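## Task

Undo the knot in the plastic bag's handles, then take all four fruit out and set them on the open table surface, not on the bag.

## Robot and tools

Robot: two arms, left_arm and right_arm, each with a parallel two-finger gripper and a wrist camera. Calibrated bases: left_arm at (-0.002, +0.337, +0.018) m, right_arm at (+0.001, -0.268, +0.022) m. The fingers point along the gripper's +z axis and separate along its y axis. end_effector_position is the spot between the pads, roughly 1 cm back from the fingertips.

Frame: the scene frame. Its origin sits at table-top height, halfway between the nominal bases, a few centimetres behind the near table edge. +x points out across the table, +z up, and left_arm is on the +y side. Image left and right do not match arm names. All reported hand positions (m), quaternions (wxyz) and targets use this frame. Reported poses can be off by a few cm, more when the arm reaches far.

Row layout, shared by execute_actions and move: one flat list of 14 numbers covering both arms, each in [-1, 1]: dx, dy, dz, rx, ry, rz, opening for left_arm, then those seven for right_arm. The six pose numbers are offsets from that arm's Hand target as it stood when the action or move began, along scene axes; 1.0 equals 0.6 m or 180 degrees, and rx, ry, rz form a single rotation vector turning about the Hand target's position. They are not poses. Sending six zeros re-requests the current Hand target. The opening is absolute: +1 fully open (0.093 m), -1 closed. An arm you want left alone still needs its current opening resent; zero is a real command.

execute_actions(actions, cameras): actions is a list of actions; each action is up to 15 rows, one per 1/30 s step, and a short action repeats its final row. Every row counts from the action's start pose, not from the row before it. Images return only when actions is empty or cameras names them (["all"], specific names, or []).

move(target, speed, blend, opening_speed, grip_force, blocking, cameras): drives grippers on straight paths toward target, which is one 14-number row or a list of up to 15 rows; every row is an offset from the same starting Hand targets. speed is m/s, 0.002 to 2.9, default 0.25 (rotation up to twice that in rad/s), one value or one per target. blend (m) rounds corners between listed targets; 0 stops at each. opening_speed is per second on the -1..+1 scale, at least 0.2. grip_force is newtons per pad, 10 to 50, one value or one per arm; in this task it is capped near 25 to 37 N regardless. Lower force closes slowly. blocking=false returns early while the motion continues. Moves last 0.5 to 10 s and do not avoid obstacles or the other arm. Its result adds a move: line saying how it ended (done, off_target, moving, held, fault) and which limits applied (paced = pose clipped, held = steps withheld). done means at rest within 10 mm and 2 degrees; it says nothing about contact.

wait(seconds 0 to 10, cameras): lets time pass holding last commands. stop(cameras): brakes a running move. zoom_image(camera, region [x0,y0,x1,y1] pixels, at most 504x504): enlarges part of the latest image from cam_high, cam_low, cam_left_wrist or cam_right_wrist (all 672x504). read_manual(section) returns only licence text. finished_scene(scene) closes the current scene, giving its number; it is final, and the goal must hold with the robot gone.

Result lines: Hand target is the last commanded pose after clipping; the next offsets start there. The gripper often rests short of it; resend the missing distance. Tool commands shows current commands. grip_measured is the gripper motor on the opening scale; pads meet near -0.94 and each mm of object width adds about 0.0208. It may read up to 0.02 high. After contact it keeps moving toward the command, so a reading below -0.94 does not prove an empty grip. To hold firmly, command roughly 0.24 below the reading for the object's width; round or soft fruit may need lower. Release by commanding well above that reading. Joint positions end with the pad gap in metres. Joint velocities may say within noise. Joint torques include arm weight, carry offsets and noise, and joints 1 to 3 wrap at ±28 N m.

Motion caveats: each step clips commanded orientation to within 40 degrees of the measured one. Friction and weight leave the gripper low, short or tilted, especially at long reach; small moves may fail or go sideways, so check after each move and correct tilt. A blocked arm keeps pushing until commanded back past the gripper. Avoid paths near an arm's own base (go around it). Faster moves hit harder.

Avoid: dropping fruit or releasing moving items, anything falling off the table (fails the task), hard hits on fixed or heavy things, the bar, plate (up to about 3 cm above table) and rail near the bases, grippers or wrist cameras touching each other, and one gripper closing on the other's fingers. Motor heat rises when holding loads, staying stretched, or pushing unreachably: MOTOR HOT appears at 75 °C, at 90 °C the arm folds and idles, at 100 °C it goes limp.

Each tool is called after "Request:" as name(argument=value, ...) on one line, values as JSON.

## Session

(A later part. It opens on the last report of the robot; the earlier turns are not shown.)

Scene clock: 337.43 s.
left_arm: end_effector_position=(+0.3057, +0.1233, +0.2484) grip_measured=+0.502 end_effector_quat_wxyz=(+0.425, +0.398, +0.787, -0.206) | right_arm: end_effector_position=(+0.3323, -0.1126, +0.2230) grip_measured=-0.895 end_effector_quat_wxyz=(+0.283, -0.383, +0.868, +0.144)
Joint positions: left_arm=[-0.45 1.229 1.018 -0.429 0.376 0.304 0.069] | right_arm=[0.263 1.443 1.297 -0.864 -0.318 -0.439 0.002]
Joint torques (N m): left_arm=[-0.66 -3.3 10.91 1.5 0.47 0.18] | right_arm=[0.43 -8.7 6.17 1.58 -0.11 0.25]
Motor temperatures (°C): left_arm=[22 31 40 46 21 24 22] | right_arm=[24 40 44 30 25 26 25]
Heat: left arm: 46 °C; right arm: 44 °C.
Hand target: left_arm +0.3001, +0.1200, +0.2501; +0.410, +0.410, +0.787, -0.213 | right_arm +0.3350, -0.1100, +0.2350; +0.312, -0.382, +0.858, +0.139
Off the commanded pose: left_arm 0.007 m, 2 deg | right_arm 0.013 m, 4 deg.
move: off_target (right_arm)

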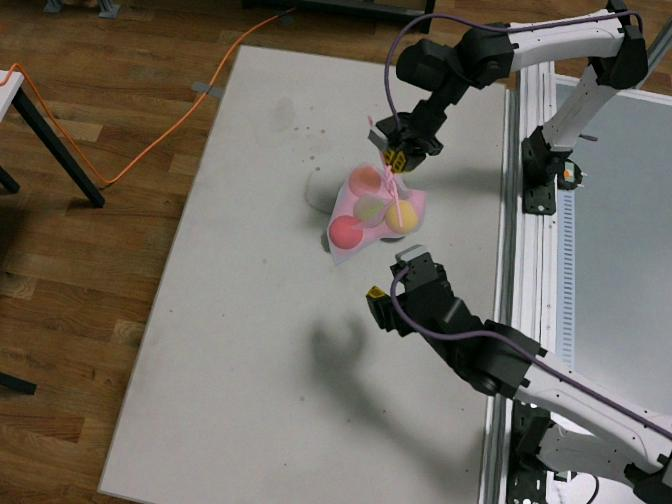

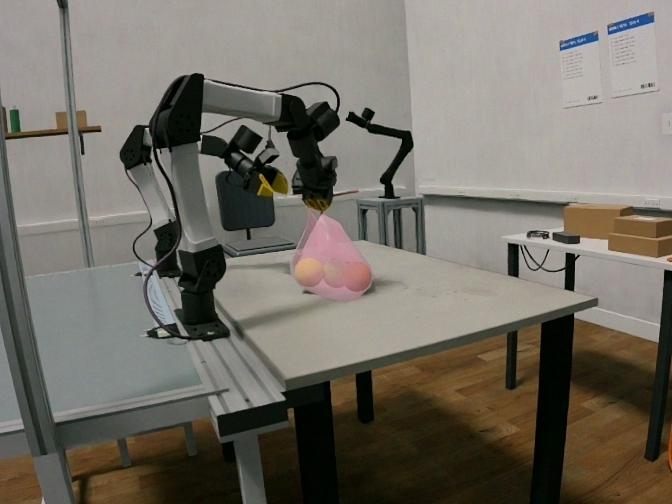

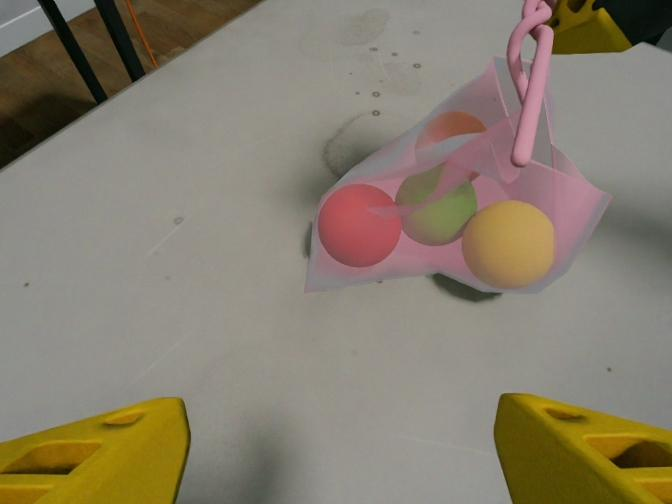

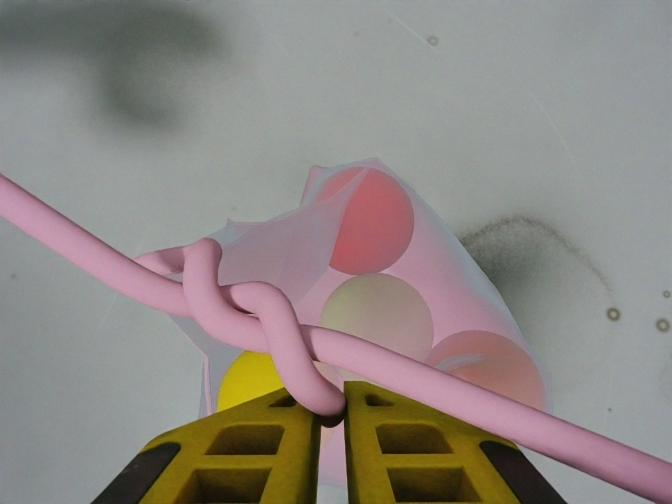

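Request:
move(target=[0, -0.0167, -0.0502, -0.1248, -0.0619, -0.0930, 0.5, 0, 0, 0, 0,0,0, -1.0], speed=0.25, cameras=["cam_left_wrist"])

Scene clock: 368.93 s.
left_arm: end_effector_position=(+0.3010, +0.1103, +0.2200) grip_measured=+0.502 end_effector_quat_wxyz=(+0.514, +0.450, +0.628, -0.371) | right_arm: end_effector_position=(+0.3323, -0.1126, +0.2230) grip_measured=-0.895 end_effector_quat_wxyz=(+0.283, -0.383, +0.868, +0.144)
Joint positions: left_arm=[-0.285 1.344 0.657 0.345 0.928 0.29 0.069] | right_arm=[0.263 1.443 1.297 -0.864 -0.318 -0.439 0.002]
Joint torques (N m): left_arm=[0.08 -3.62 6.46 2.42 0.5 -0.15] | right_arm=[0.46 -8.68 6.09 1.58 -0.11 0.23]
Motor temperatures (°C): left_arm=[22 29 46 43 21 24 22] | right_arm=[24 43 42 33 25 26 25]
Heat: left arm: 46 °C; right arm: 43 °C.
Hand target: left_arm +0.3000, +0.1100, +0.2199; +0.520, +0.450, +0.620, -0.378 | right_arm +0.3349, -0.1100, +0.2350; +0.312, -0.382, +0.858, +0.139
Off the commanded pose: left_arm 0.001 m, 1 deg | right_arm 0.013 m, 4 deg.
move: off_target (right_arm)
Images, in order (width x height): cam_left_wrist 672x504.

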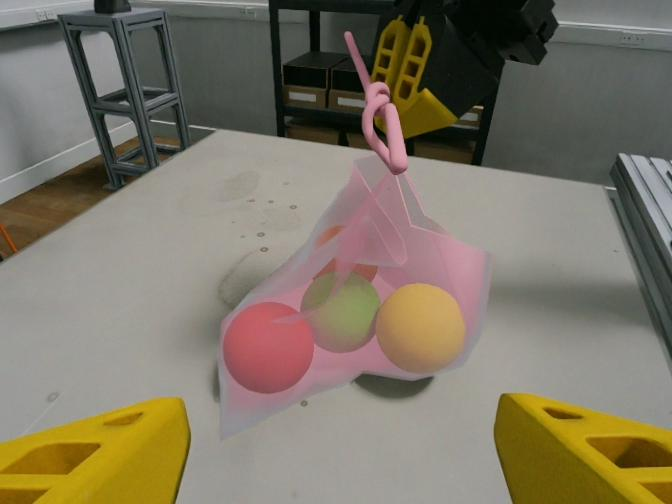

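Request:
zoom_image(camera="cam_left_wrist", region=[330, 20, 480, 270])

Scaled by 2.016 from the camera's 672x504 image, which has a finer 960x720 frame.

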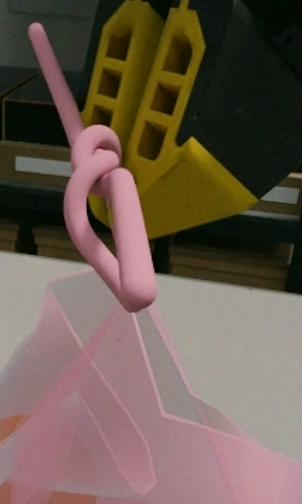

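Request:
move(target=[-0.1355, -0.2062, -0.0498, -0.0211, -0.0191, 0.2607, -0.19, 0, 0, 0, 0,0,0, -1.0], speed=0.25, cameras=["cam_left_wrist", "cam_high", "cam_right_wrist"])

Scene clock: 426.93 s.
left_arm: end_effector_position=(+0.2169, -0.0075, +0.1760) grip_measured=-0.188 end_effector_quat_wxyz=(+0.646, +0.186, +0.729, -0.129) | right_arm: end_effector_position=(+0.3323, -0.1126, +0.2230) grip_measured=-0.895 end_effector_quat_wxyz=(+0.283, -0.383, +0.868, +0.144)
Joint positions: left_arm=[-1.333 1.64 0.578 0.864 -0.882 -0.085 0.036] | right_arm=[0.263 1.443 1.297 -0.864 -0.318 -0.439 0.002]
Joint torques (N m): left_arm=[-0.5 -4.79 8.59 2.5 -0.32 -0.04] | right_arm=[0.62 -8.79 6.12 1.58 -0.12 0.27]
Motor temperatures (°C): left_arm=[22 29 41 52 22 24 22] | right_arm=[24 44 41 35 24 26 25]
Heat: left arm: 52 °C; right arm: 44 °C.
Hand target: left_arm +0.2187, -0.0138, +0.1900; +0.659, +0.160, +0.720, -0.147 | right_arm +0.3349, -0.1100, +0.2350; +0.312, -0.382, +0.858, +0.139
Off the commanded pose: left_arm 0.015 m, 4 deg | right_arm 0.013 m, 4 deg.
move: off_target (left_arm, right_arm)
Images, in order (width x height): cam_high 672x504, cam_left_wrist 672x504, cam_right_wrist 672x504.

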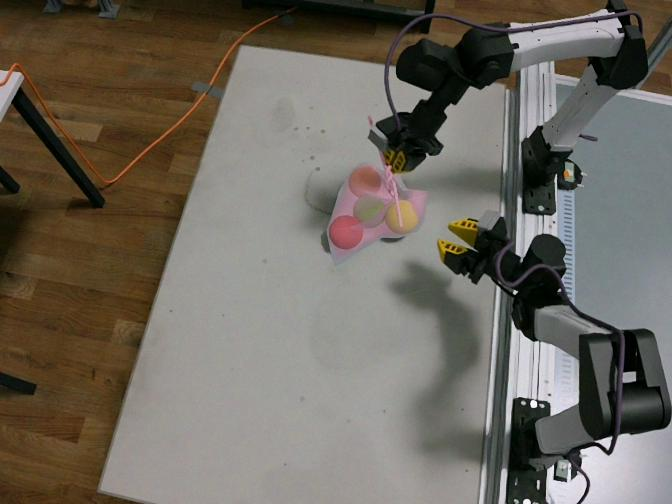

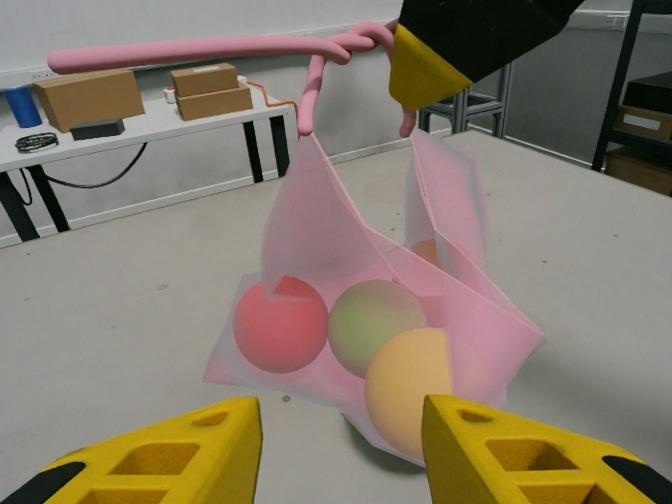

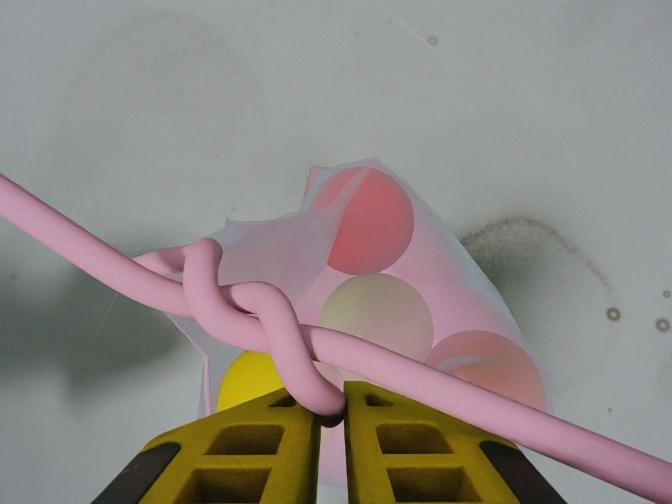

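Request:
move(target=[0.1207, -0.037, 0.0558, 0,0,0, -0.52, 0, 0, 0, 0,0,0, -1.0], speed=0.12, cameras=["cam_left_wrist", "cam_right_wrist"])

Scene clock: 442.07 s.
left_arm: end_effector_position=(+0.2887, -0.0293, +0.2299) grip_measured=-0.518 end_effector_quat_wxyz=(+0.670, +0.140, +0.712, -0.158) | right_arm: end_effector_position=(+0.3323, -0.1126, +0.2230) grip_measured=-0.895 end_effector_quat_wxyz=(+0.283, -0.383, +0.868, +0.144)
Joint positions: left_arm=[-1.146 1.697 0.811 0.824 -0.723 -0.064 0.02] | right_arm=[0.263 1.443 1.297 -0.864 -0.318 -0.439 0.002]
Joint torques (N m): left_arm=[0.08 -5.63 9.59 1.57 0.13 0.16] | right_arm=[0.54 -8.76 5.83 1.58 -0.15 0.23]
Heat: left arm: 51 °C; right arm: 44 °C.
Hand target: left_arm +0.2912, -0.0359, +0.2235; +0.659, +0.160, +0.720, -0.147 | right_arm +0.3349, -0.1100, +0.2350; +0.312, -0.382, +0.858, +0.139
Off the commanded pose: left_arm 0.010 m, 3 deg | right_arm 0.013 m, 4 deg.
move: off_target (left_arm, right_arm)
Images, in order (width x height): cam_left_wrist 672x504, cam_right_wrist 672x504.

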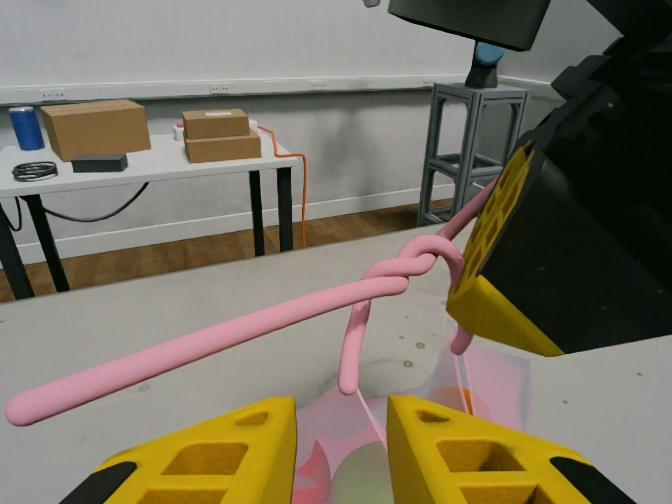

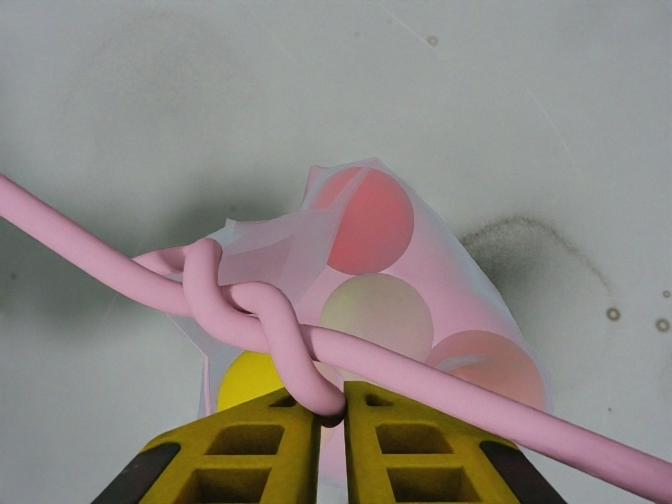

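Request:
zoom_image(camera="cam_left_wrist", region=[280, 220, 480, 420])

Scaled by 2.520 from the camera's 672x504 image, which has a finer 960x720 frame.

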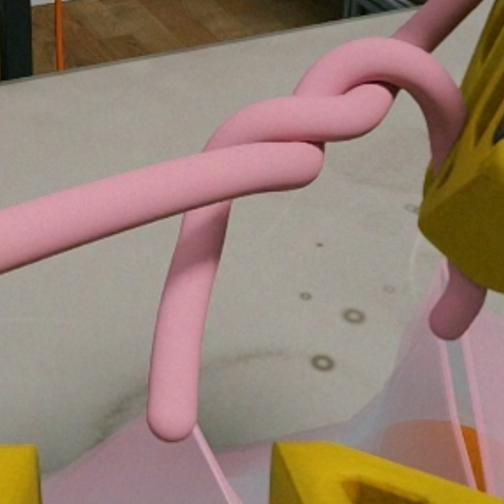

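Request:
move(target=[0.0378, -0.0283, -0.0722, 0,0,0, -0.52, 0, 0, 0, 0,0,0, -1.0], speed=0.1, cameras=["cam_left_wrist", "cam_right_wrist"])

Scene clock: 457.80 s.
left_arm: end_effector_position=(+0.3091, -0.0447, +0.1666) grip_measured=-0.518 end_effector_quat_wxyz=(+0.645, +0.169, +0.734, -0.128) | right_arm: end_effector_position=(+0.3323, -0.1126, +0.2230) grip_measured=-0.895 end_effector_quat_wxyz=(+0.283, -0.383, +0.868, +0.144)
Joint positions: left_arm=[-1.108 1.897 0.852 0.877 -0.685 -0.06 0.02] | right_arm=[0.263 1.443 1.297 -0.864 -0.318 -0.439 0.002]
Joint torques (N m): left_arm=[0.12 -6.83 8.79 2.66 0.15 0.18] | right_arm=[0.58 -8.69 6.05 1.57 -0.13 0.24]
Heat: left arm: 48 °C; right arm: 44 °C.
Hand target: left_arm +0.3138, -0.0530, +0.1801; +0.659, +0.161, +0.720, -0.147 | right_arm +0.3349, -0.1100, +0.2350; +0.312, -0.382, +0.858, +0.139
Off the commanded pose: left_arm 0.016 m, 3 deg | right_arm 0.013 m, 4 deg.
move: off_target (left_arm, right_arm)
Images, in order (width x height): cam_left_wrist 672x504, cam_right_wrist 672x504.

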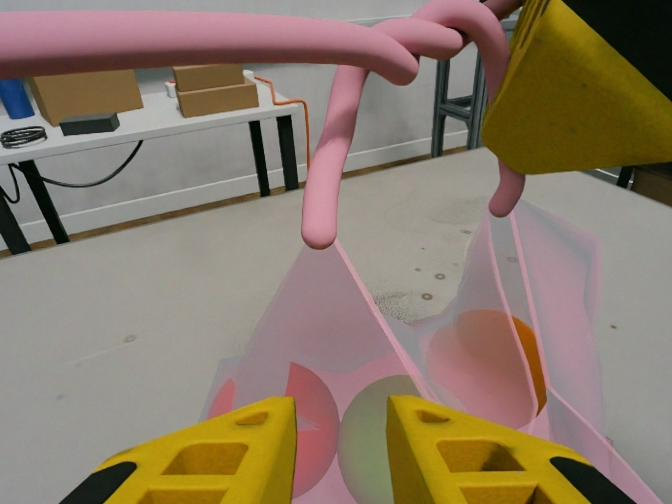

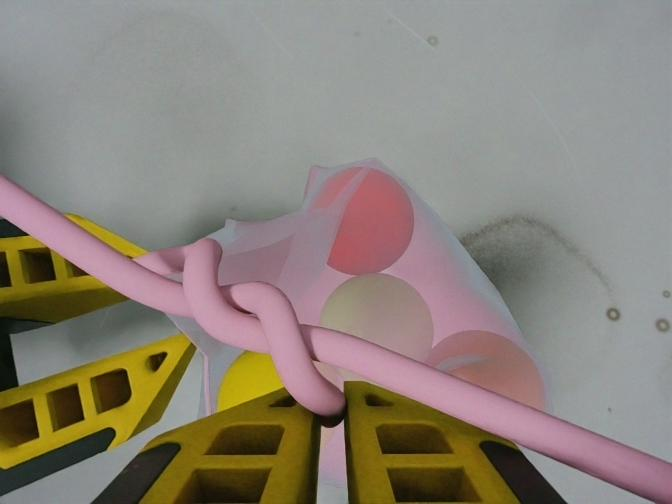

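Request:
move(target=[0.0405, -0.0113, 0.0307, 0,0,0, -0.52, 0, 0, 0, 0,0,0, -1.0], speed=0.06, cameras=["cam_left_wrist", "cam_right_wrist"])

Scene clock: 465.90 s.
left_arm: end_effector_position=(+0.3353, -0.0540, +0.2047) grip_measured=-0.518 end_effector_quat_wxyz=(+0.668, +0.143, +0.714, -0.155) | right_arm: end_effector_position=(+0.3327, -0.1126, +0.2232) grip_measured=-0.895 end_effector_quat_wxyz=(+0.284, -0.383, +0.867, +0.144)
Joint positions: left_arm=[-1.058 1.9 0.957 0.878 -0.635 -0.054 0.02] | right_arm=[0.263 1.443 1.297 -0.862 -0.317 -0.439 0.002]
Joint torques (N m): left_arm=[0.14 -7.16 9.1 1.74 0.21 0.16] | right_arm=[0.62 -8.69 6.22 1.57 -0.12 0.21]
Heat: left arm: 50 °C; right arm: 44 °C.
Hand target: left_arm +0.3382, -0.0597, +0.1986; +0.659, +0.160, +0.720, -0.147 | right_arm +0.3349, -0.1100, +0.2350; +0.312, -0.382, +0.859, +0.139
Off the commanded pose: left_arm 0.009 m, 3 deg | right_arm 0.012 m, 3 deg.
move: off_target (left_arm, right_arm)
Images, in order (width x height): cam_left_wrist 672x504, cam_right_wrist 672x504.

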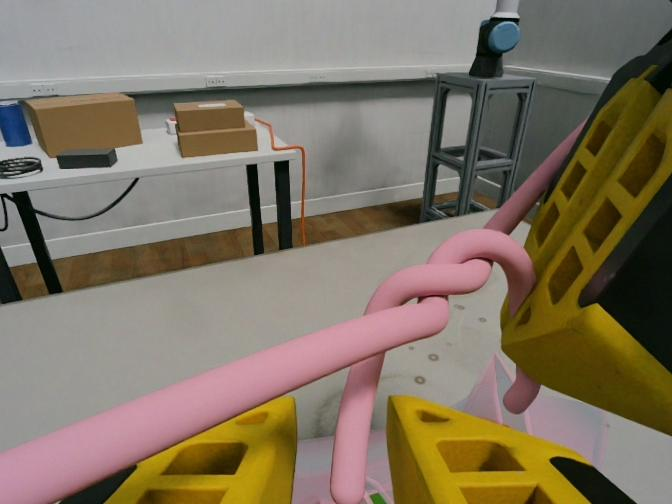

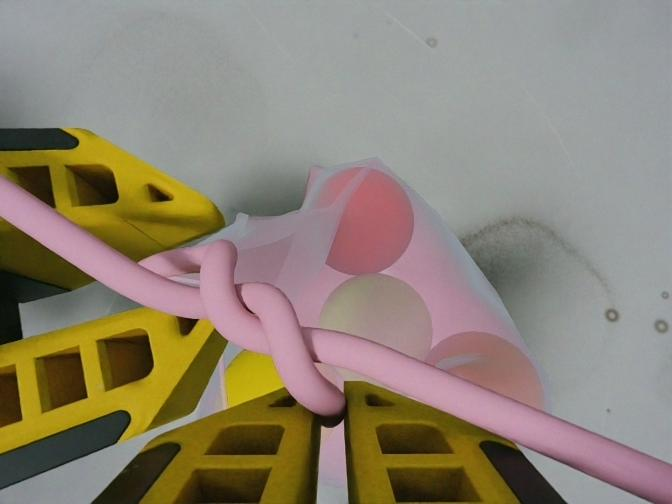

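Request:
move(target=[0.005, -0.003, -0.0167, 0,0,0, -0.52, 0, 0, 0, 0,0,0, -1.0], speed=0.02, cameras=["cam_left_wrist"])

Scene clock: 474.47 s.
left_arm: end_effector_position=(+0.3376, -0.0555, +0.1871) grip_measured=-0.518 end_effector_quat_wxyz=(+0.659, +0.153, +0.722, -0.145) | right_arm: end_effector_position=(+0.3327, -0.1126, +0.2232) grip_measured=-0.895 end_effector_quat_wxyz=(+0.284, -0.383, +0.867, +0.144)
Joint positions: left_arm=[-1.054 1.936 0.957 0.878 -0.63 -0.054 0.02] | right_arm=[0.263 1.443 1.297 -0.862 -0.317 -0.439 0.002]
Joint torques (N m): left_arm=[0.2 -7.28 9.14 2.09 0.09 0.17] | right_arm=[0.58 -8.69 6.05 1.6 -0.15 0.22]
Heat: left arm: 49 °C; right arm: 44 °C.
Hand target: left_arm +0.3412, -0.0615, +0.1887; +0.660, +0.160, +0.720, -0.147 | right_arm +0.3349, -0.1100, +0.2350; +0.312, -0.382, +0.859, +0.139
Off the commanded pose: left_arm 0.007 m, 1 deg | right_arm 0.012 m, 3 deg.
move: off_target (right_arm)
Images, in order (width x height): cam_left_wrist 672x504.

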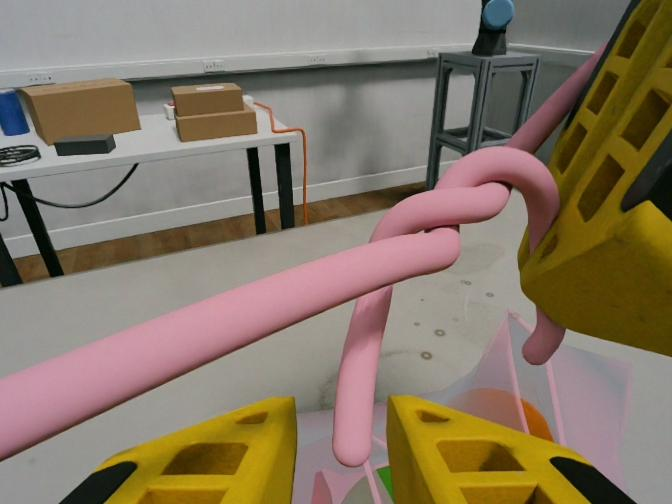

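Request:
move(target=[0.006, -0.003, 0, 0,0,0, -1.0, 0, 0, 0, 0,0,0, -1.0], speed=0.02, opening_speed=0.4, cameras=["cam_left_wrist", "cam_right_wrist"])

Scene clock: 481.57 s.
left_arm: end_effector_position=(+0.3408, -0.0574, +0.1883) grip_measured=-0.965 end_effector_quat_wxyz=(+0.660, +0.152, +0.721, -0.147) | right_arm: end_effector_position=(+0.3328, -0.1126, +0.2232) grip_measured=-0.895 end_effector_quat_wxyz=(+0.284, -0.383, +0.867, +0.144)
Joint positions: left_arm=[-1.048 1.945 0.971 0.878 -0.624 -0.053 0] | right_arm=[0.263 1.443 1.297 -0.862 -0.317 -0.439 0.002]
Joint torques (N m): left_arm=[0.23 -7.31 9.24 2.04 0.16 0.16] | right_arm=[0.59 -8.64 6.11 1.58 -0.13 0.22]
Motor temperatures (°C): left_arm=[22 32 46 49 21 24 22] | right_arm=[24 44 40 36 24 26 25]
Heat: left arm: 49 °C; right arm: 44 °C.
Hand target: left_arm +0.3447, -0.0633, +0.1887; +0.660, +0.160, +0.720, -0.147 | right_arm +0.3350, -0.1100, +0.2350; +0.312, -0.382, +0.859, +0.139
Off the commanded pose: left_arm 0.007 m, 1 deg | right_arm 0.012 m, 3 deg.
move: off_target (right_arm)
Images, in order (width x height): cam_left_wrist 672x504, cam_right_wrist 672x504.

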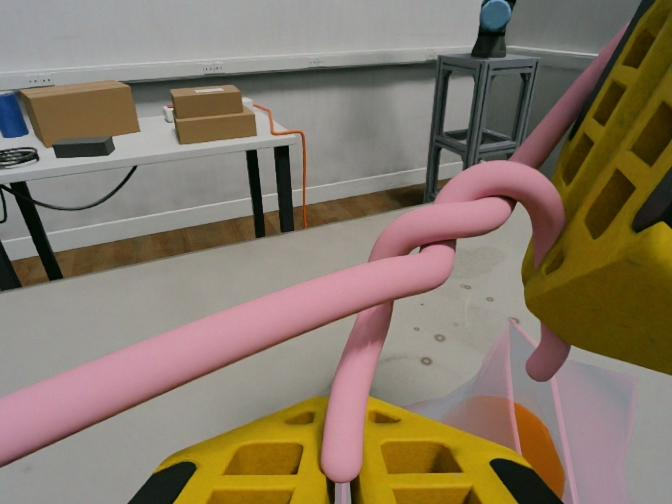

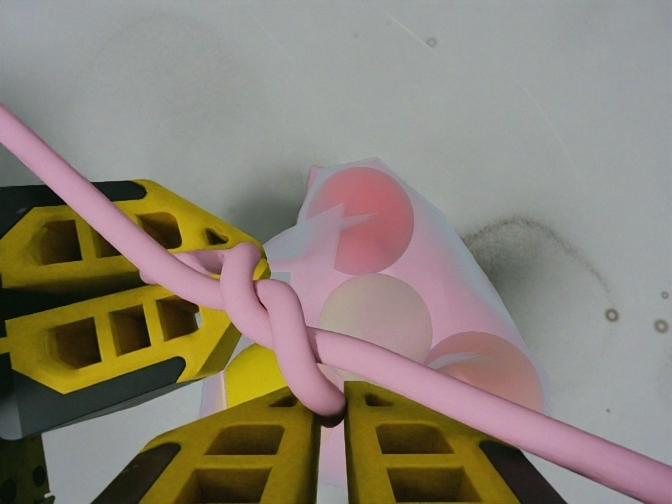

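Request:
move(target=[-0.03, 0.0667, 0, 0,0,0, -1.0, 0, 0, 0, 0,0,0, -1.0], speed=0.05, cameras=["cam_left_wrist", "cam_right_wrist", "cam_high"])

Scene clock: 486.63 s.
left_arm: end_effector_position=(+0.3271, -0.0249, +0.1726) grip_measured=-0.965 end_effector_quat_wxyz=(+0.645, +0.167, +0.734, -0.131) | right_arm: end_effector_position=(+0.3328, -0.1126, +0.2232) grip_measured=-0.895 end_effector_quat_wxyz=(+0.284, -0.383, +0.867, +0.144)
Joint positions: left_arm=[-1.035 1.853 0.819 0.878 -0.611 -0.051 0] | right_arm=[0.263 1.443 1.297 -0.862 -0.317 -0.439 0.002]
Joint torques (N m): left_arm=[0.18 -9.42 5.49 2.63 0.1 0.18] | right_arm=[0.58 -8.75 6.23 1.57 -0.15 0.18]
Heat: left arm: 49 °C; right arm: 44 °C.
Hand target: left_arm +0.3267, -0.0233, +0.1885; +0.659, +0.161, +0.720, -0.147 | right_arm +0.3350, -0.1100, +0.2350; +0.312, -0.382, +0.859, +0.139
Off the commanded pose: left_arm 0.016 m, 3 deg | right_arm 0.012 m, 3 deg.
move: off_target (left_arm, right_arm)
Images, in order (width x height): cam_high 672x504, cam_left_wrist 672x504, cam_right_wrist 672x504.

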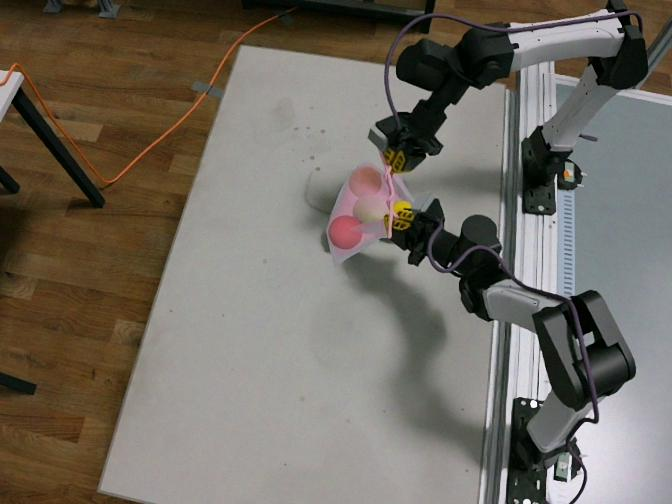

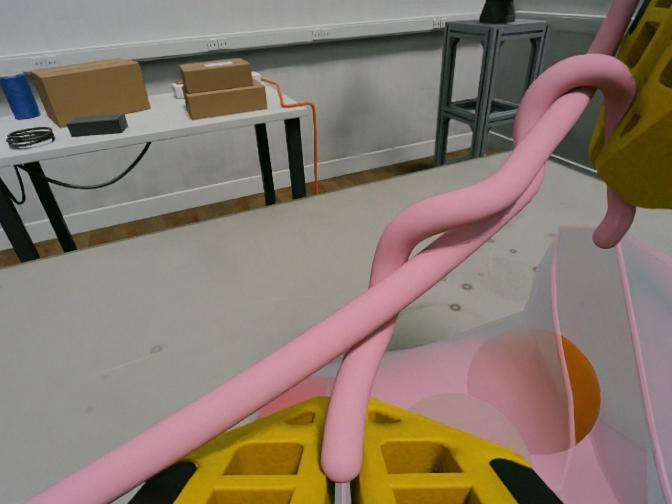

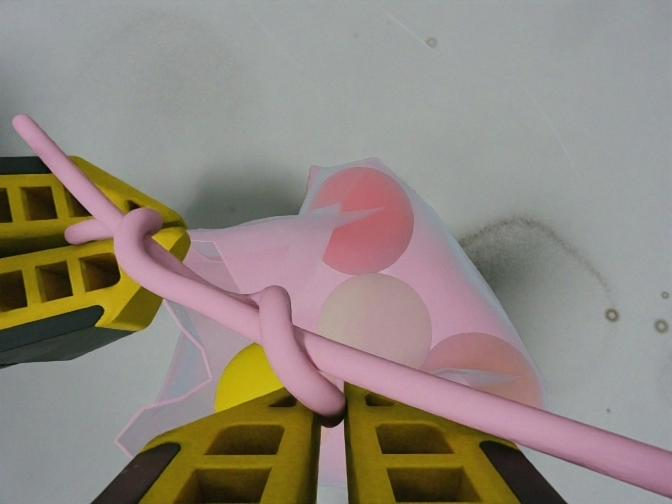

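Request:
move(target=[-0.0267, 0.0667, 0.01, 0,0,0, -1.0, 0, 0, 0, 0,0,0, -1.0], speed=0.05, cameras=["cam_left_wrist", "cam_right_wrist", "cam_high"])

Scene clock: 491.80 s.
left_arm: end_effector_position=(+0.3111, +0.0152, +0.1796) grip_measured=-0.965 end_effector_quat_wxyz=(+0.644, +0.167, +0.735, -0.131) | right_arm: end_effector_position=(+0.3342, -0.1122, +0.2242) grip_measured=-0.895 end_effector_quat_wxyz=(+0.287, -0.383, +0.866, +0.143)
Joint positions: left_arm=[-1.013 1.69 0.653 0.879 -0.588 -0.049 0] | right_arm=[0.263 1.443 1.297 -0.854 -0.317 -0.439 0.002]
Joint torques (N m): left_arm=[0.21 -7.95 5.53 2.72 0.13 0.15] | right_arm=[0.66 -8.7 6.05 1.54 -0.13 0.21]
Heat: left arm: 50 °C; right arm: 44 °C.
Hand target: left_arm +0.3106, +0.0167, +0.1945; +0.659, +0.161, +0.720, -0.147 | right_arm +0.3350, -0.1100, +0.2350; +0.312, -0.382, +0.859, +0.139
Off the commanded pose: left_arm 0.015 m, 3 deg | right_arm 0.011 m, 3 deg.
move: off_target (left_arm, right_arm)
Images, in order (width x height): cam_high 672x504, cam_left_wrist 672x504, cam_right_wrist 672x504.

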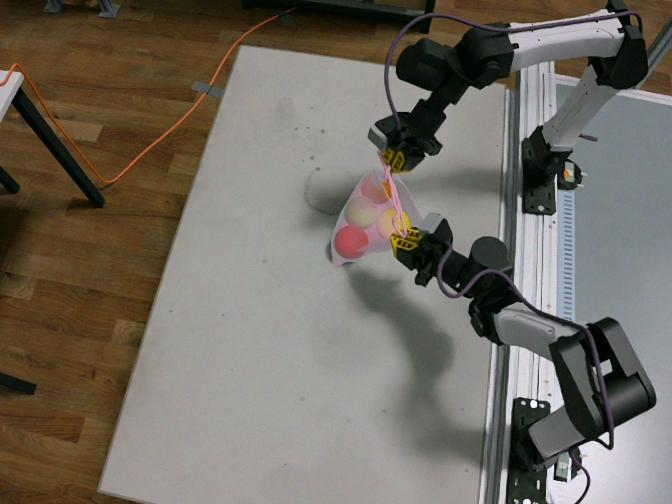

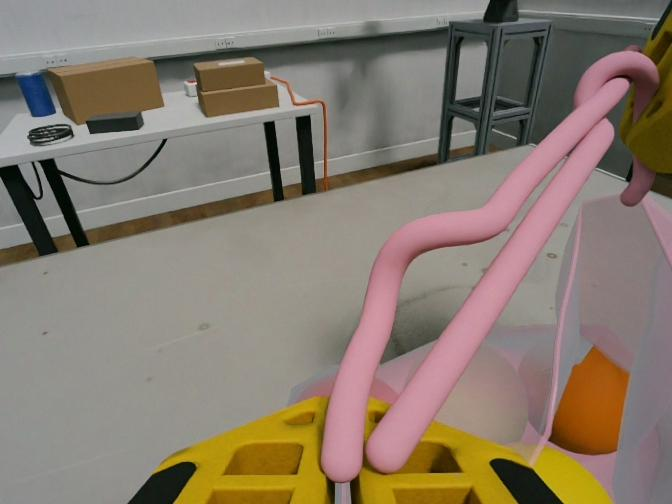

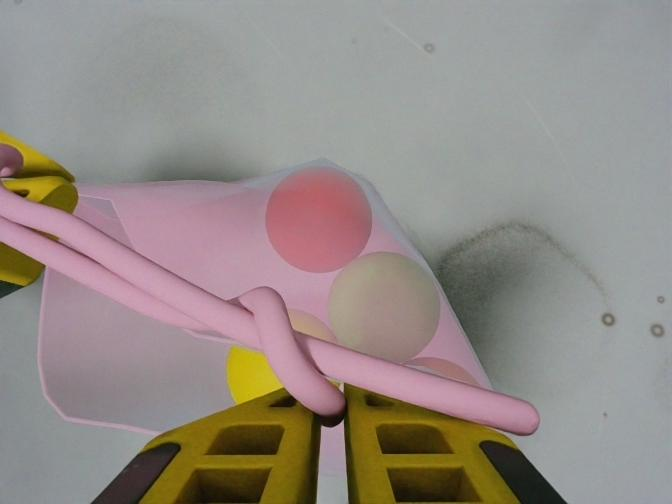

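Request:
move(target=[-0.0333, 0.0833, 0.0, 0,0,0, -1.0, 0, 0, 0, 0,0,0, -1.0], speed=0.05, cameras=["cam_left_wrist", "cam_right_wrist", "cam_high"])

Scene clock: 500.10 s.
left_arm: end_effector_position=(+0.2911, +0.0653, +0.1817) grip_measured=-0.965 end_effector_quat_wxyz=(+0.644, +0.166, +0.735, -0.133) | right_arm: end_effector_position=(+0.3342, -0.1122, +0.2242) grip_measured=-0.895 end_effector_quat_wxyz=(+0.287, -0.383, +0.866, +0.143)
Joint positions: left_arm=[-0.974 1.485 0.453 0.88 -0.548 -0.045 0] | right_arm=[0.263 1.443 1.297 -0.854 -0.317 -0.439 0.002]
Joint torques (N m): left_arm=[0.24 -6.13 5.63 2.71 0.18 0.16] | right_arm=[0.61 -8.46 6.12 1.5 -0.13 0.23]
Heat: left arm: 53 °C; right arm: 45 °C.
Hand target: left_arm +0.2907, +0.0666, +0.1946; +0.660, +0.160, +0.720, -0.147 | right_arm +0.3349, -0.1100, +0.2350; +0.312, -0.382, +0.859, +0.139
Off the commanded pose: left_arm 0.013 m, 3 deg | right_arm 0.011 m, 3 deg.
move: off_target (left_arm, right_arm)
Images, in order (width x height): cam_high 672x504, cam_left_wrist 672x504, cam_right_wrist 672x504.

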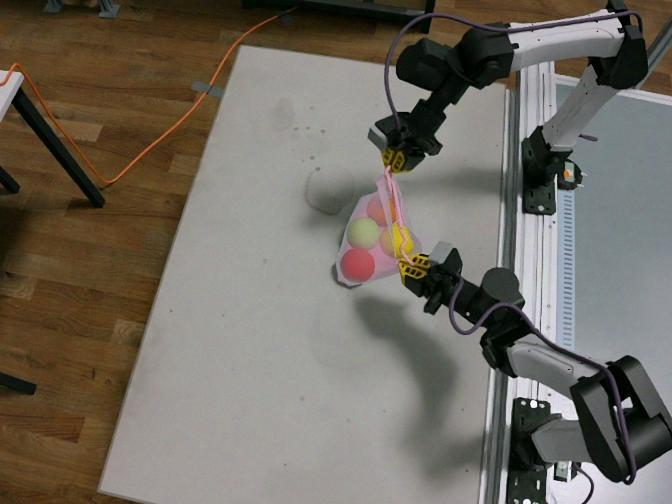

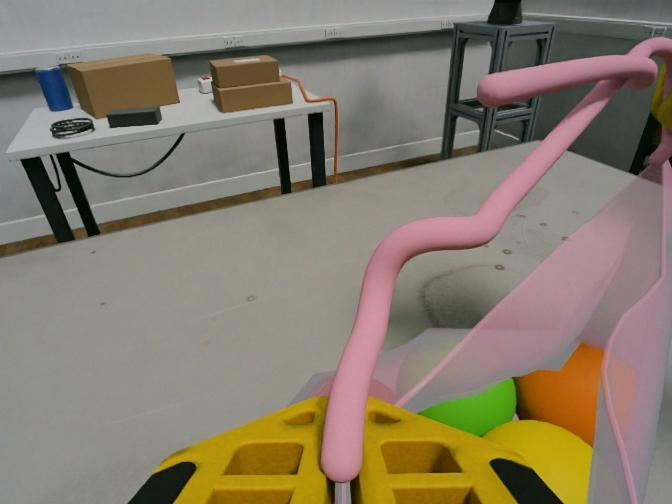

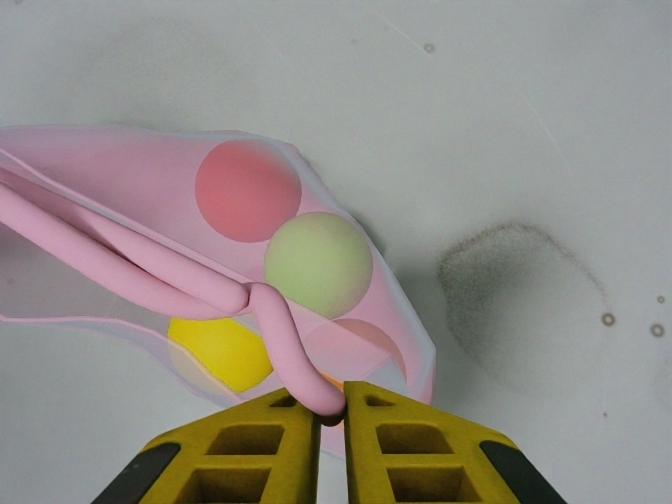

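Request:
zoom_image(camera="cam_left_wrist", region=[300, 30, 672, 504])

Request:
zoom_image(camera="cam_high", region=[310, 140, 470, 310])

Scaled by 1.063 from the camera's 672x504 image, which has a finer 960x720 frame.

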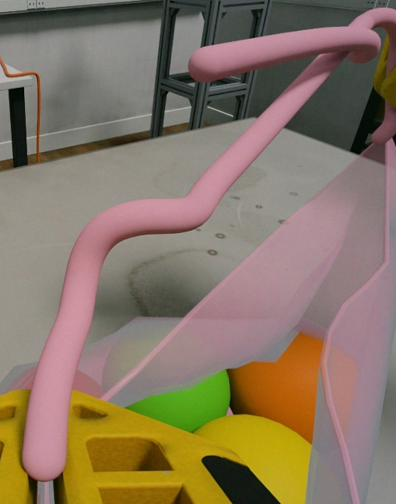

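Scaled by 2.965 from the camera's 672x504 image, which has a finer 960x720 frame.

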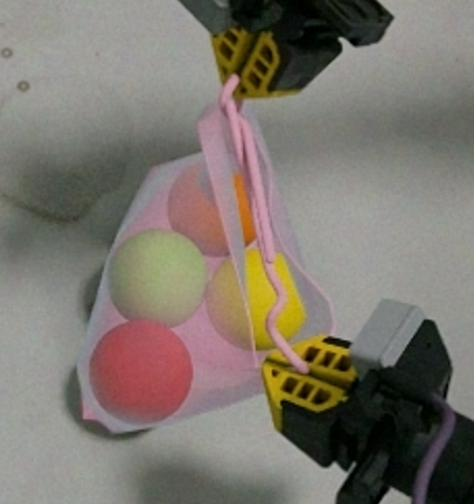

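Request:
move(target=[-0.0167, 0.045, -0.02, 0,0,0, -1.0, 0, 0, 0, 0,0,0, -1.0], speed=0.05, cameras=["cam_left_wrist", "cam_right_wrist", "cam_high"])

Scene clock: 524.43 s.
left_arm: end_effector_position=(+0.2810, +0.0923, +0.1693) grip_measured=-0.965 end_effector_quat_wxyz=(+0.642, +0.167, +0.736, -0.133) | right_arm: end_effector_position=(+0.3342, -0.1122, +0.2242) grip_measured=-0.895 end_effector_quat_wxyz=(+0.287, -0.383, +0.866, +0.143)
Joint positions: left_arm=[-0.941 1.414 0.33 0.93 -0.512 -0.042 0] | right_arm=[0.263 1.443 1.297 -0.854 -0.317 -0.439 0.002]
Joint torques (N m): left_arm=[0.27 -5.3 5.38 2.81 0.05 0.17] | right_arm=[0.54 -8.7 5.98 1.52 -0.13 0.23]
Motor temperatures (°C): left_arm=[22 33 41 57 21 24 22] | right_arm=[24 45 40 34 24 26 25]
Heat: left arm: 57 °C; right arm: 45 °C.
Hand target: left_arm +0.2807, +0.0938, +0.1825; +0.659, +0.160, +0.720, -0.147 | right_arm +0.3349, -0.1100, +0.2350; +0.312, -0.382, +0.858, +0.139
Off the commanded pose: left_arm 0.013 m, 3 deg | right_arm 0.011 m, 3 deg.
move: off_target (left_arm, right_arm)
Images, in order (width x height): cam_high 672x504, cam_left_wrist 672x504, cam_right_wrist 672x504.

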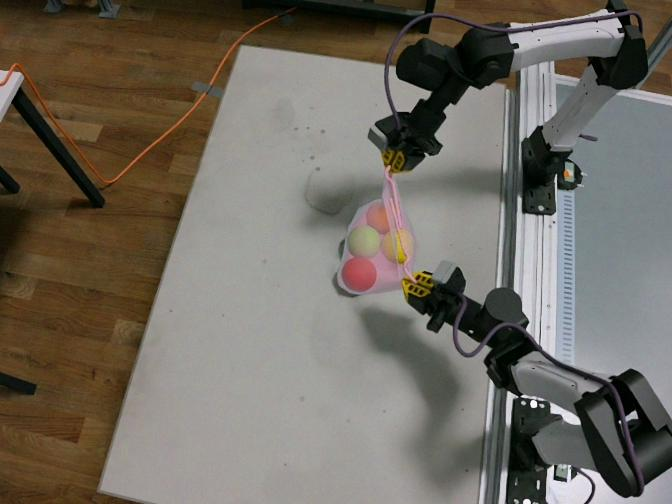

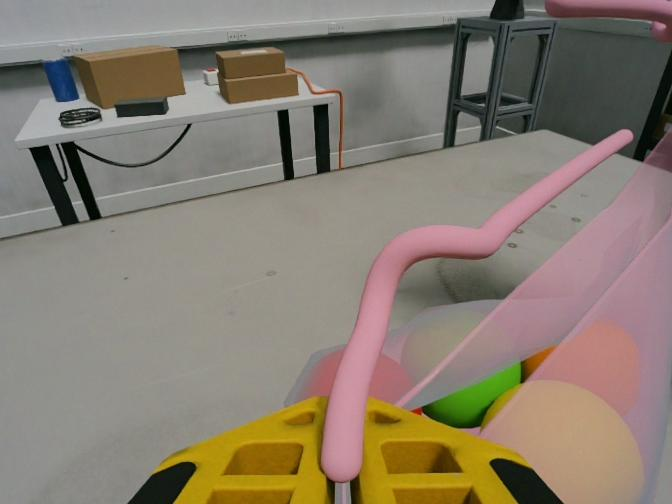

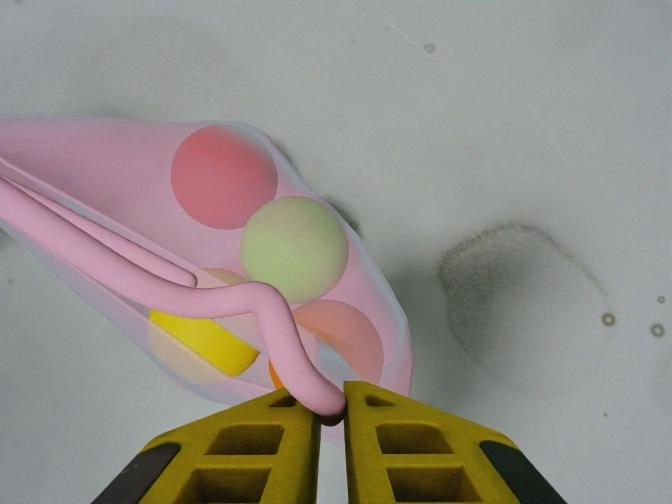

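Request:
move(target=[-0.0728, -0.1063, -0.2208, 0.1194, 0.1550, -0.1341, -1.0, 0.02, 0, -0.0917, 0,0,0, -1.0], speed=0.1, cameras=["cam_left_wrist", "cam_right_wrist", "cam_high"])

Request:
zoom_image(camera="cam_high", region=[310, 140, 470, 310])

Scene clock: 562.37 s.
left_arm: end_effector_position=(+0.2387, +0.0295, +0.0576) grip_measured=-0.965 end_effector_quat_wxyz=(+0.405, +0.371, +0.815, -0.185) | right_arm: end_effector_position=(+0.3406, -0.1092, +0.1840) grip_measured=-0.895 end_effector_quat_wxyz=(+0.305, -0.383, +0.860, +0.141)
Joint positions: left_arm=[-0.941 1.624 0.521 0.452 -0.079 -0.042 0] | right_arm=[0.263 1.443 1.118 -0.64 -0.317 -0.439 0.002]
Joint torques (N m): left_arm=[0.14 -4.45 8.18 1.52 0.19 0.18] | right_arm=[-1.11 -5.14 6.11 1.58 -0.24 0.06]
Motor temperatures (°C): left_arm=[22 30 40 57 21 24 22] | right_arm=[24 44 40 34 24 26 25]
Heat: left arm: 57 °C; right arm: 44 °C.
Hand target: left_arm +0.2370, +0.0299, +0.0501; +0.384, +0.384, +0.821, -0.179 | right_arm +0.3470, -0.1100, +0.1800; +0.312, -0.382, +0.858, +0.139
Off the commanded pose: left_arm 0.008 m, 3 deg | right_arm 0.008 m, 1 deg.
move: off_target (left_arm)
Images, in order (width x height): cam_high 672x504, cam_left_wrist 672x504, cam_right_wrist 672x504.

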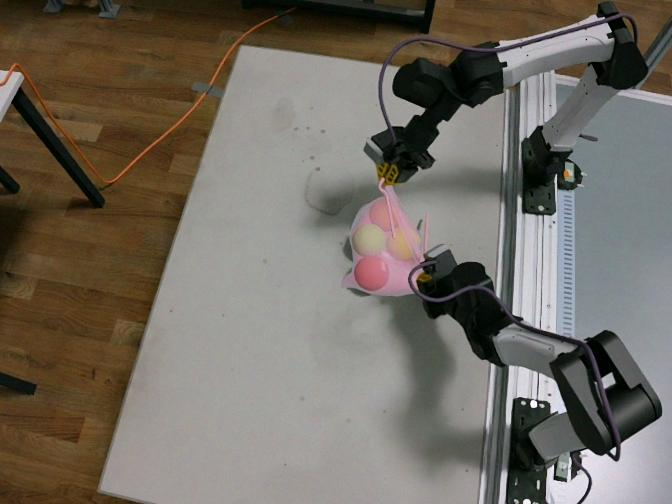

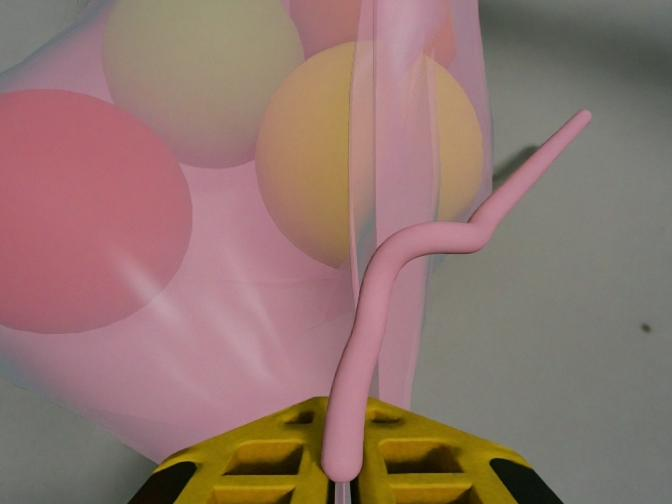

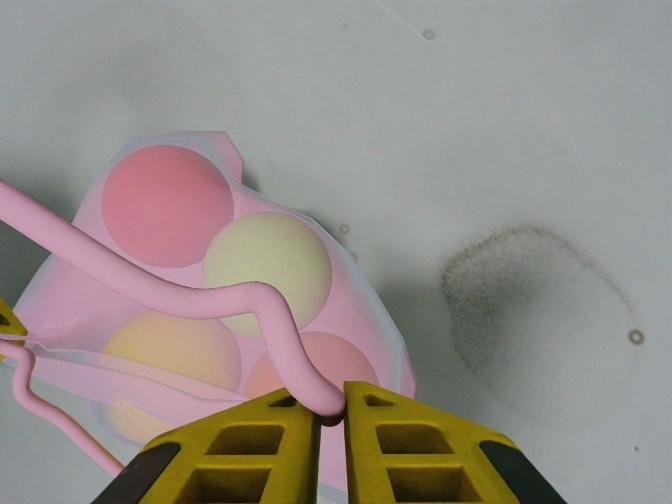

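Scaled by 2.965 from the camera's 672x504 image, which has a finer 960x720 frame.

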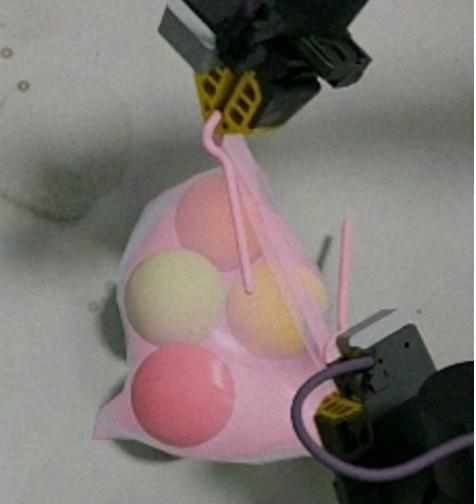

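Request:
move(target=[[0,0,0, 0,0,0, -0.4, 0, 0, 0, 0,0,0, -1.0],[-0.065, 0.0783, 0.085, 0,0,0, -0.4, 0, 0, 0, 0,0,0, -1.0],[-0.065, 0.0783, 0.25, -0.03,0.0,-0.03, -0.4, 0, 0, 0, 0,0,0, -1.0]], speed=0.12, blend=[0, 0.02, 0], cameras=["cam_left_wrist", "cam_right_wrist", "cam_high", "cam_low"])

Scene clock: 595.90 s.
left_arm: end_effector_position=(+0.2007, +0.0749, +0.1963) grip_measured=-0.402 end_effector_quat_wxyz=(+0.402, +0.395, +0.792, -0.235) | right_arm: end_effector_position=(+0.3416, -0.1089, +0.1847) grip_measured=-0.895 end_effector_quat_wxyz=(+0.307, -0.383, +0.860, +0.141)
Joint positions: left_arm=[-0.879 1.018 0.688 -0.275 0.081 0.01 0.026] | right_arm=[0.263 1.443 1.118 -0.635 -0.317 -0.439 0.002]
Joint torques (N m): left_arm=[0.29 -2.82 10.85 1.57 0.27 0.17] | right_arm=[-1.02 -5 6.26 1.56 -0.22 0.09]
Motor temperatures (°C): left_arm=[22 30 42 50 21 24 22] | right_arm=[24 40 40 36 24 26 25]
Heat: left arm: 50 °C; right arm: 40 °C.
Hand target: left_arm +0.1980, +0.0769, +0.2001; +0.392, +0.403, +0.793, -0.235 | right_arm +0.3470, -0.1100, +0.1800; +0.312, -0.382, +0.858, +0.139
Off the commanded pose: left_arm 0.005 m, 1 deg | right_arm 0.007 m, 1 deg.
move: done

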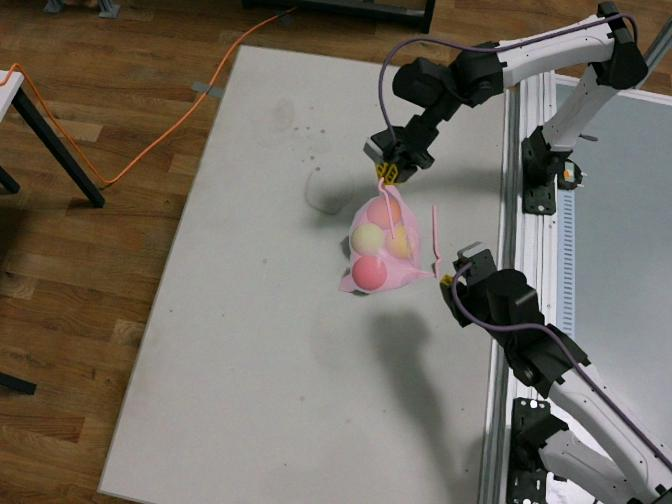

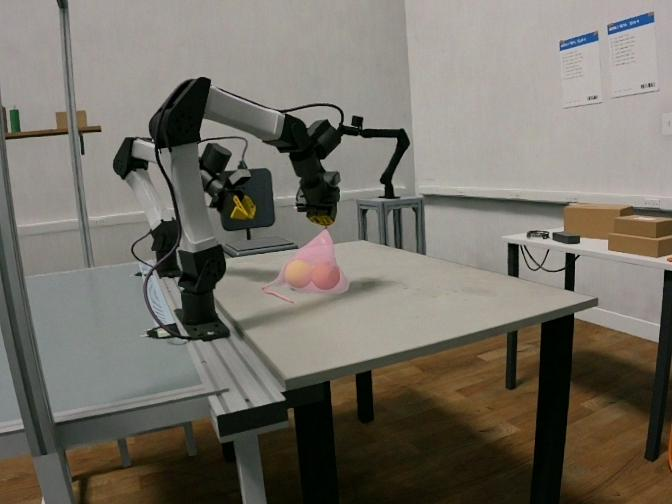

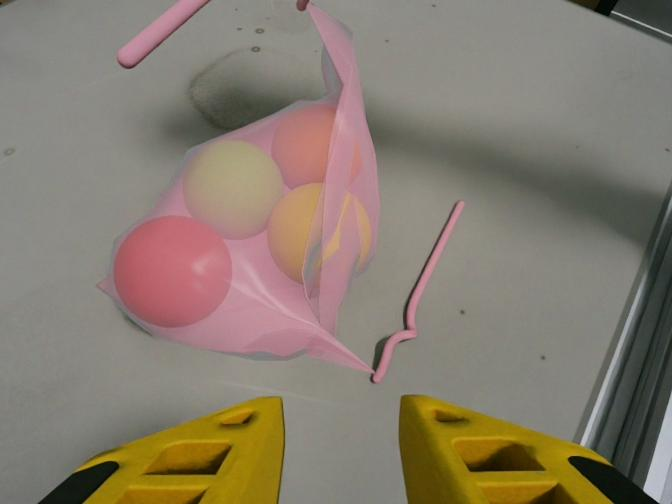

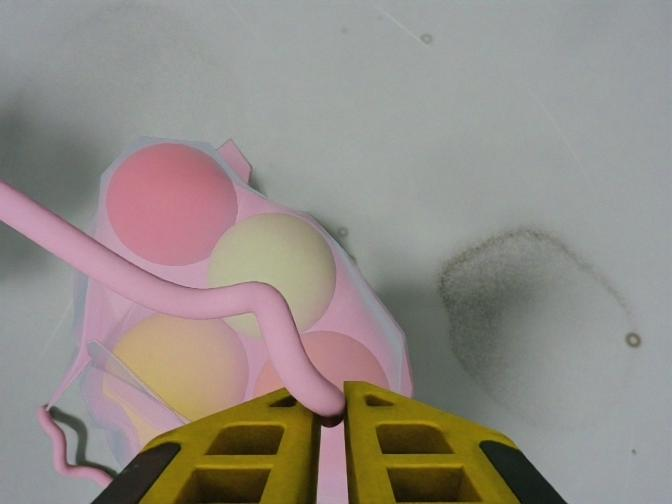

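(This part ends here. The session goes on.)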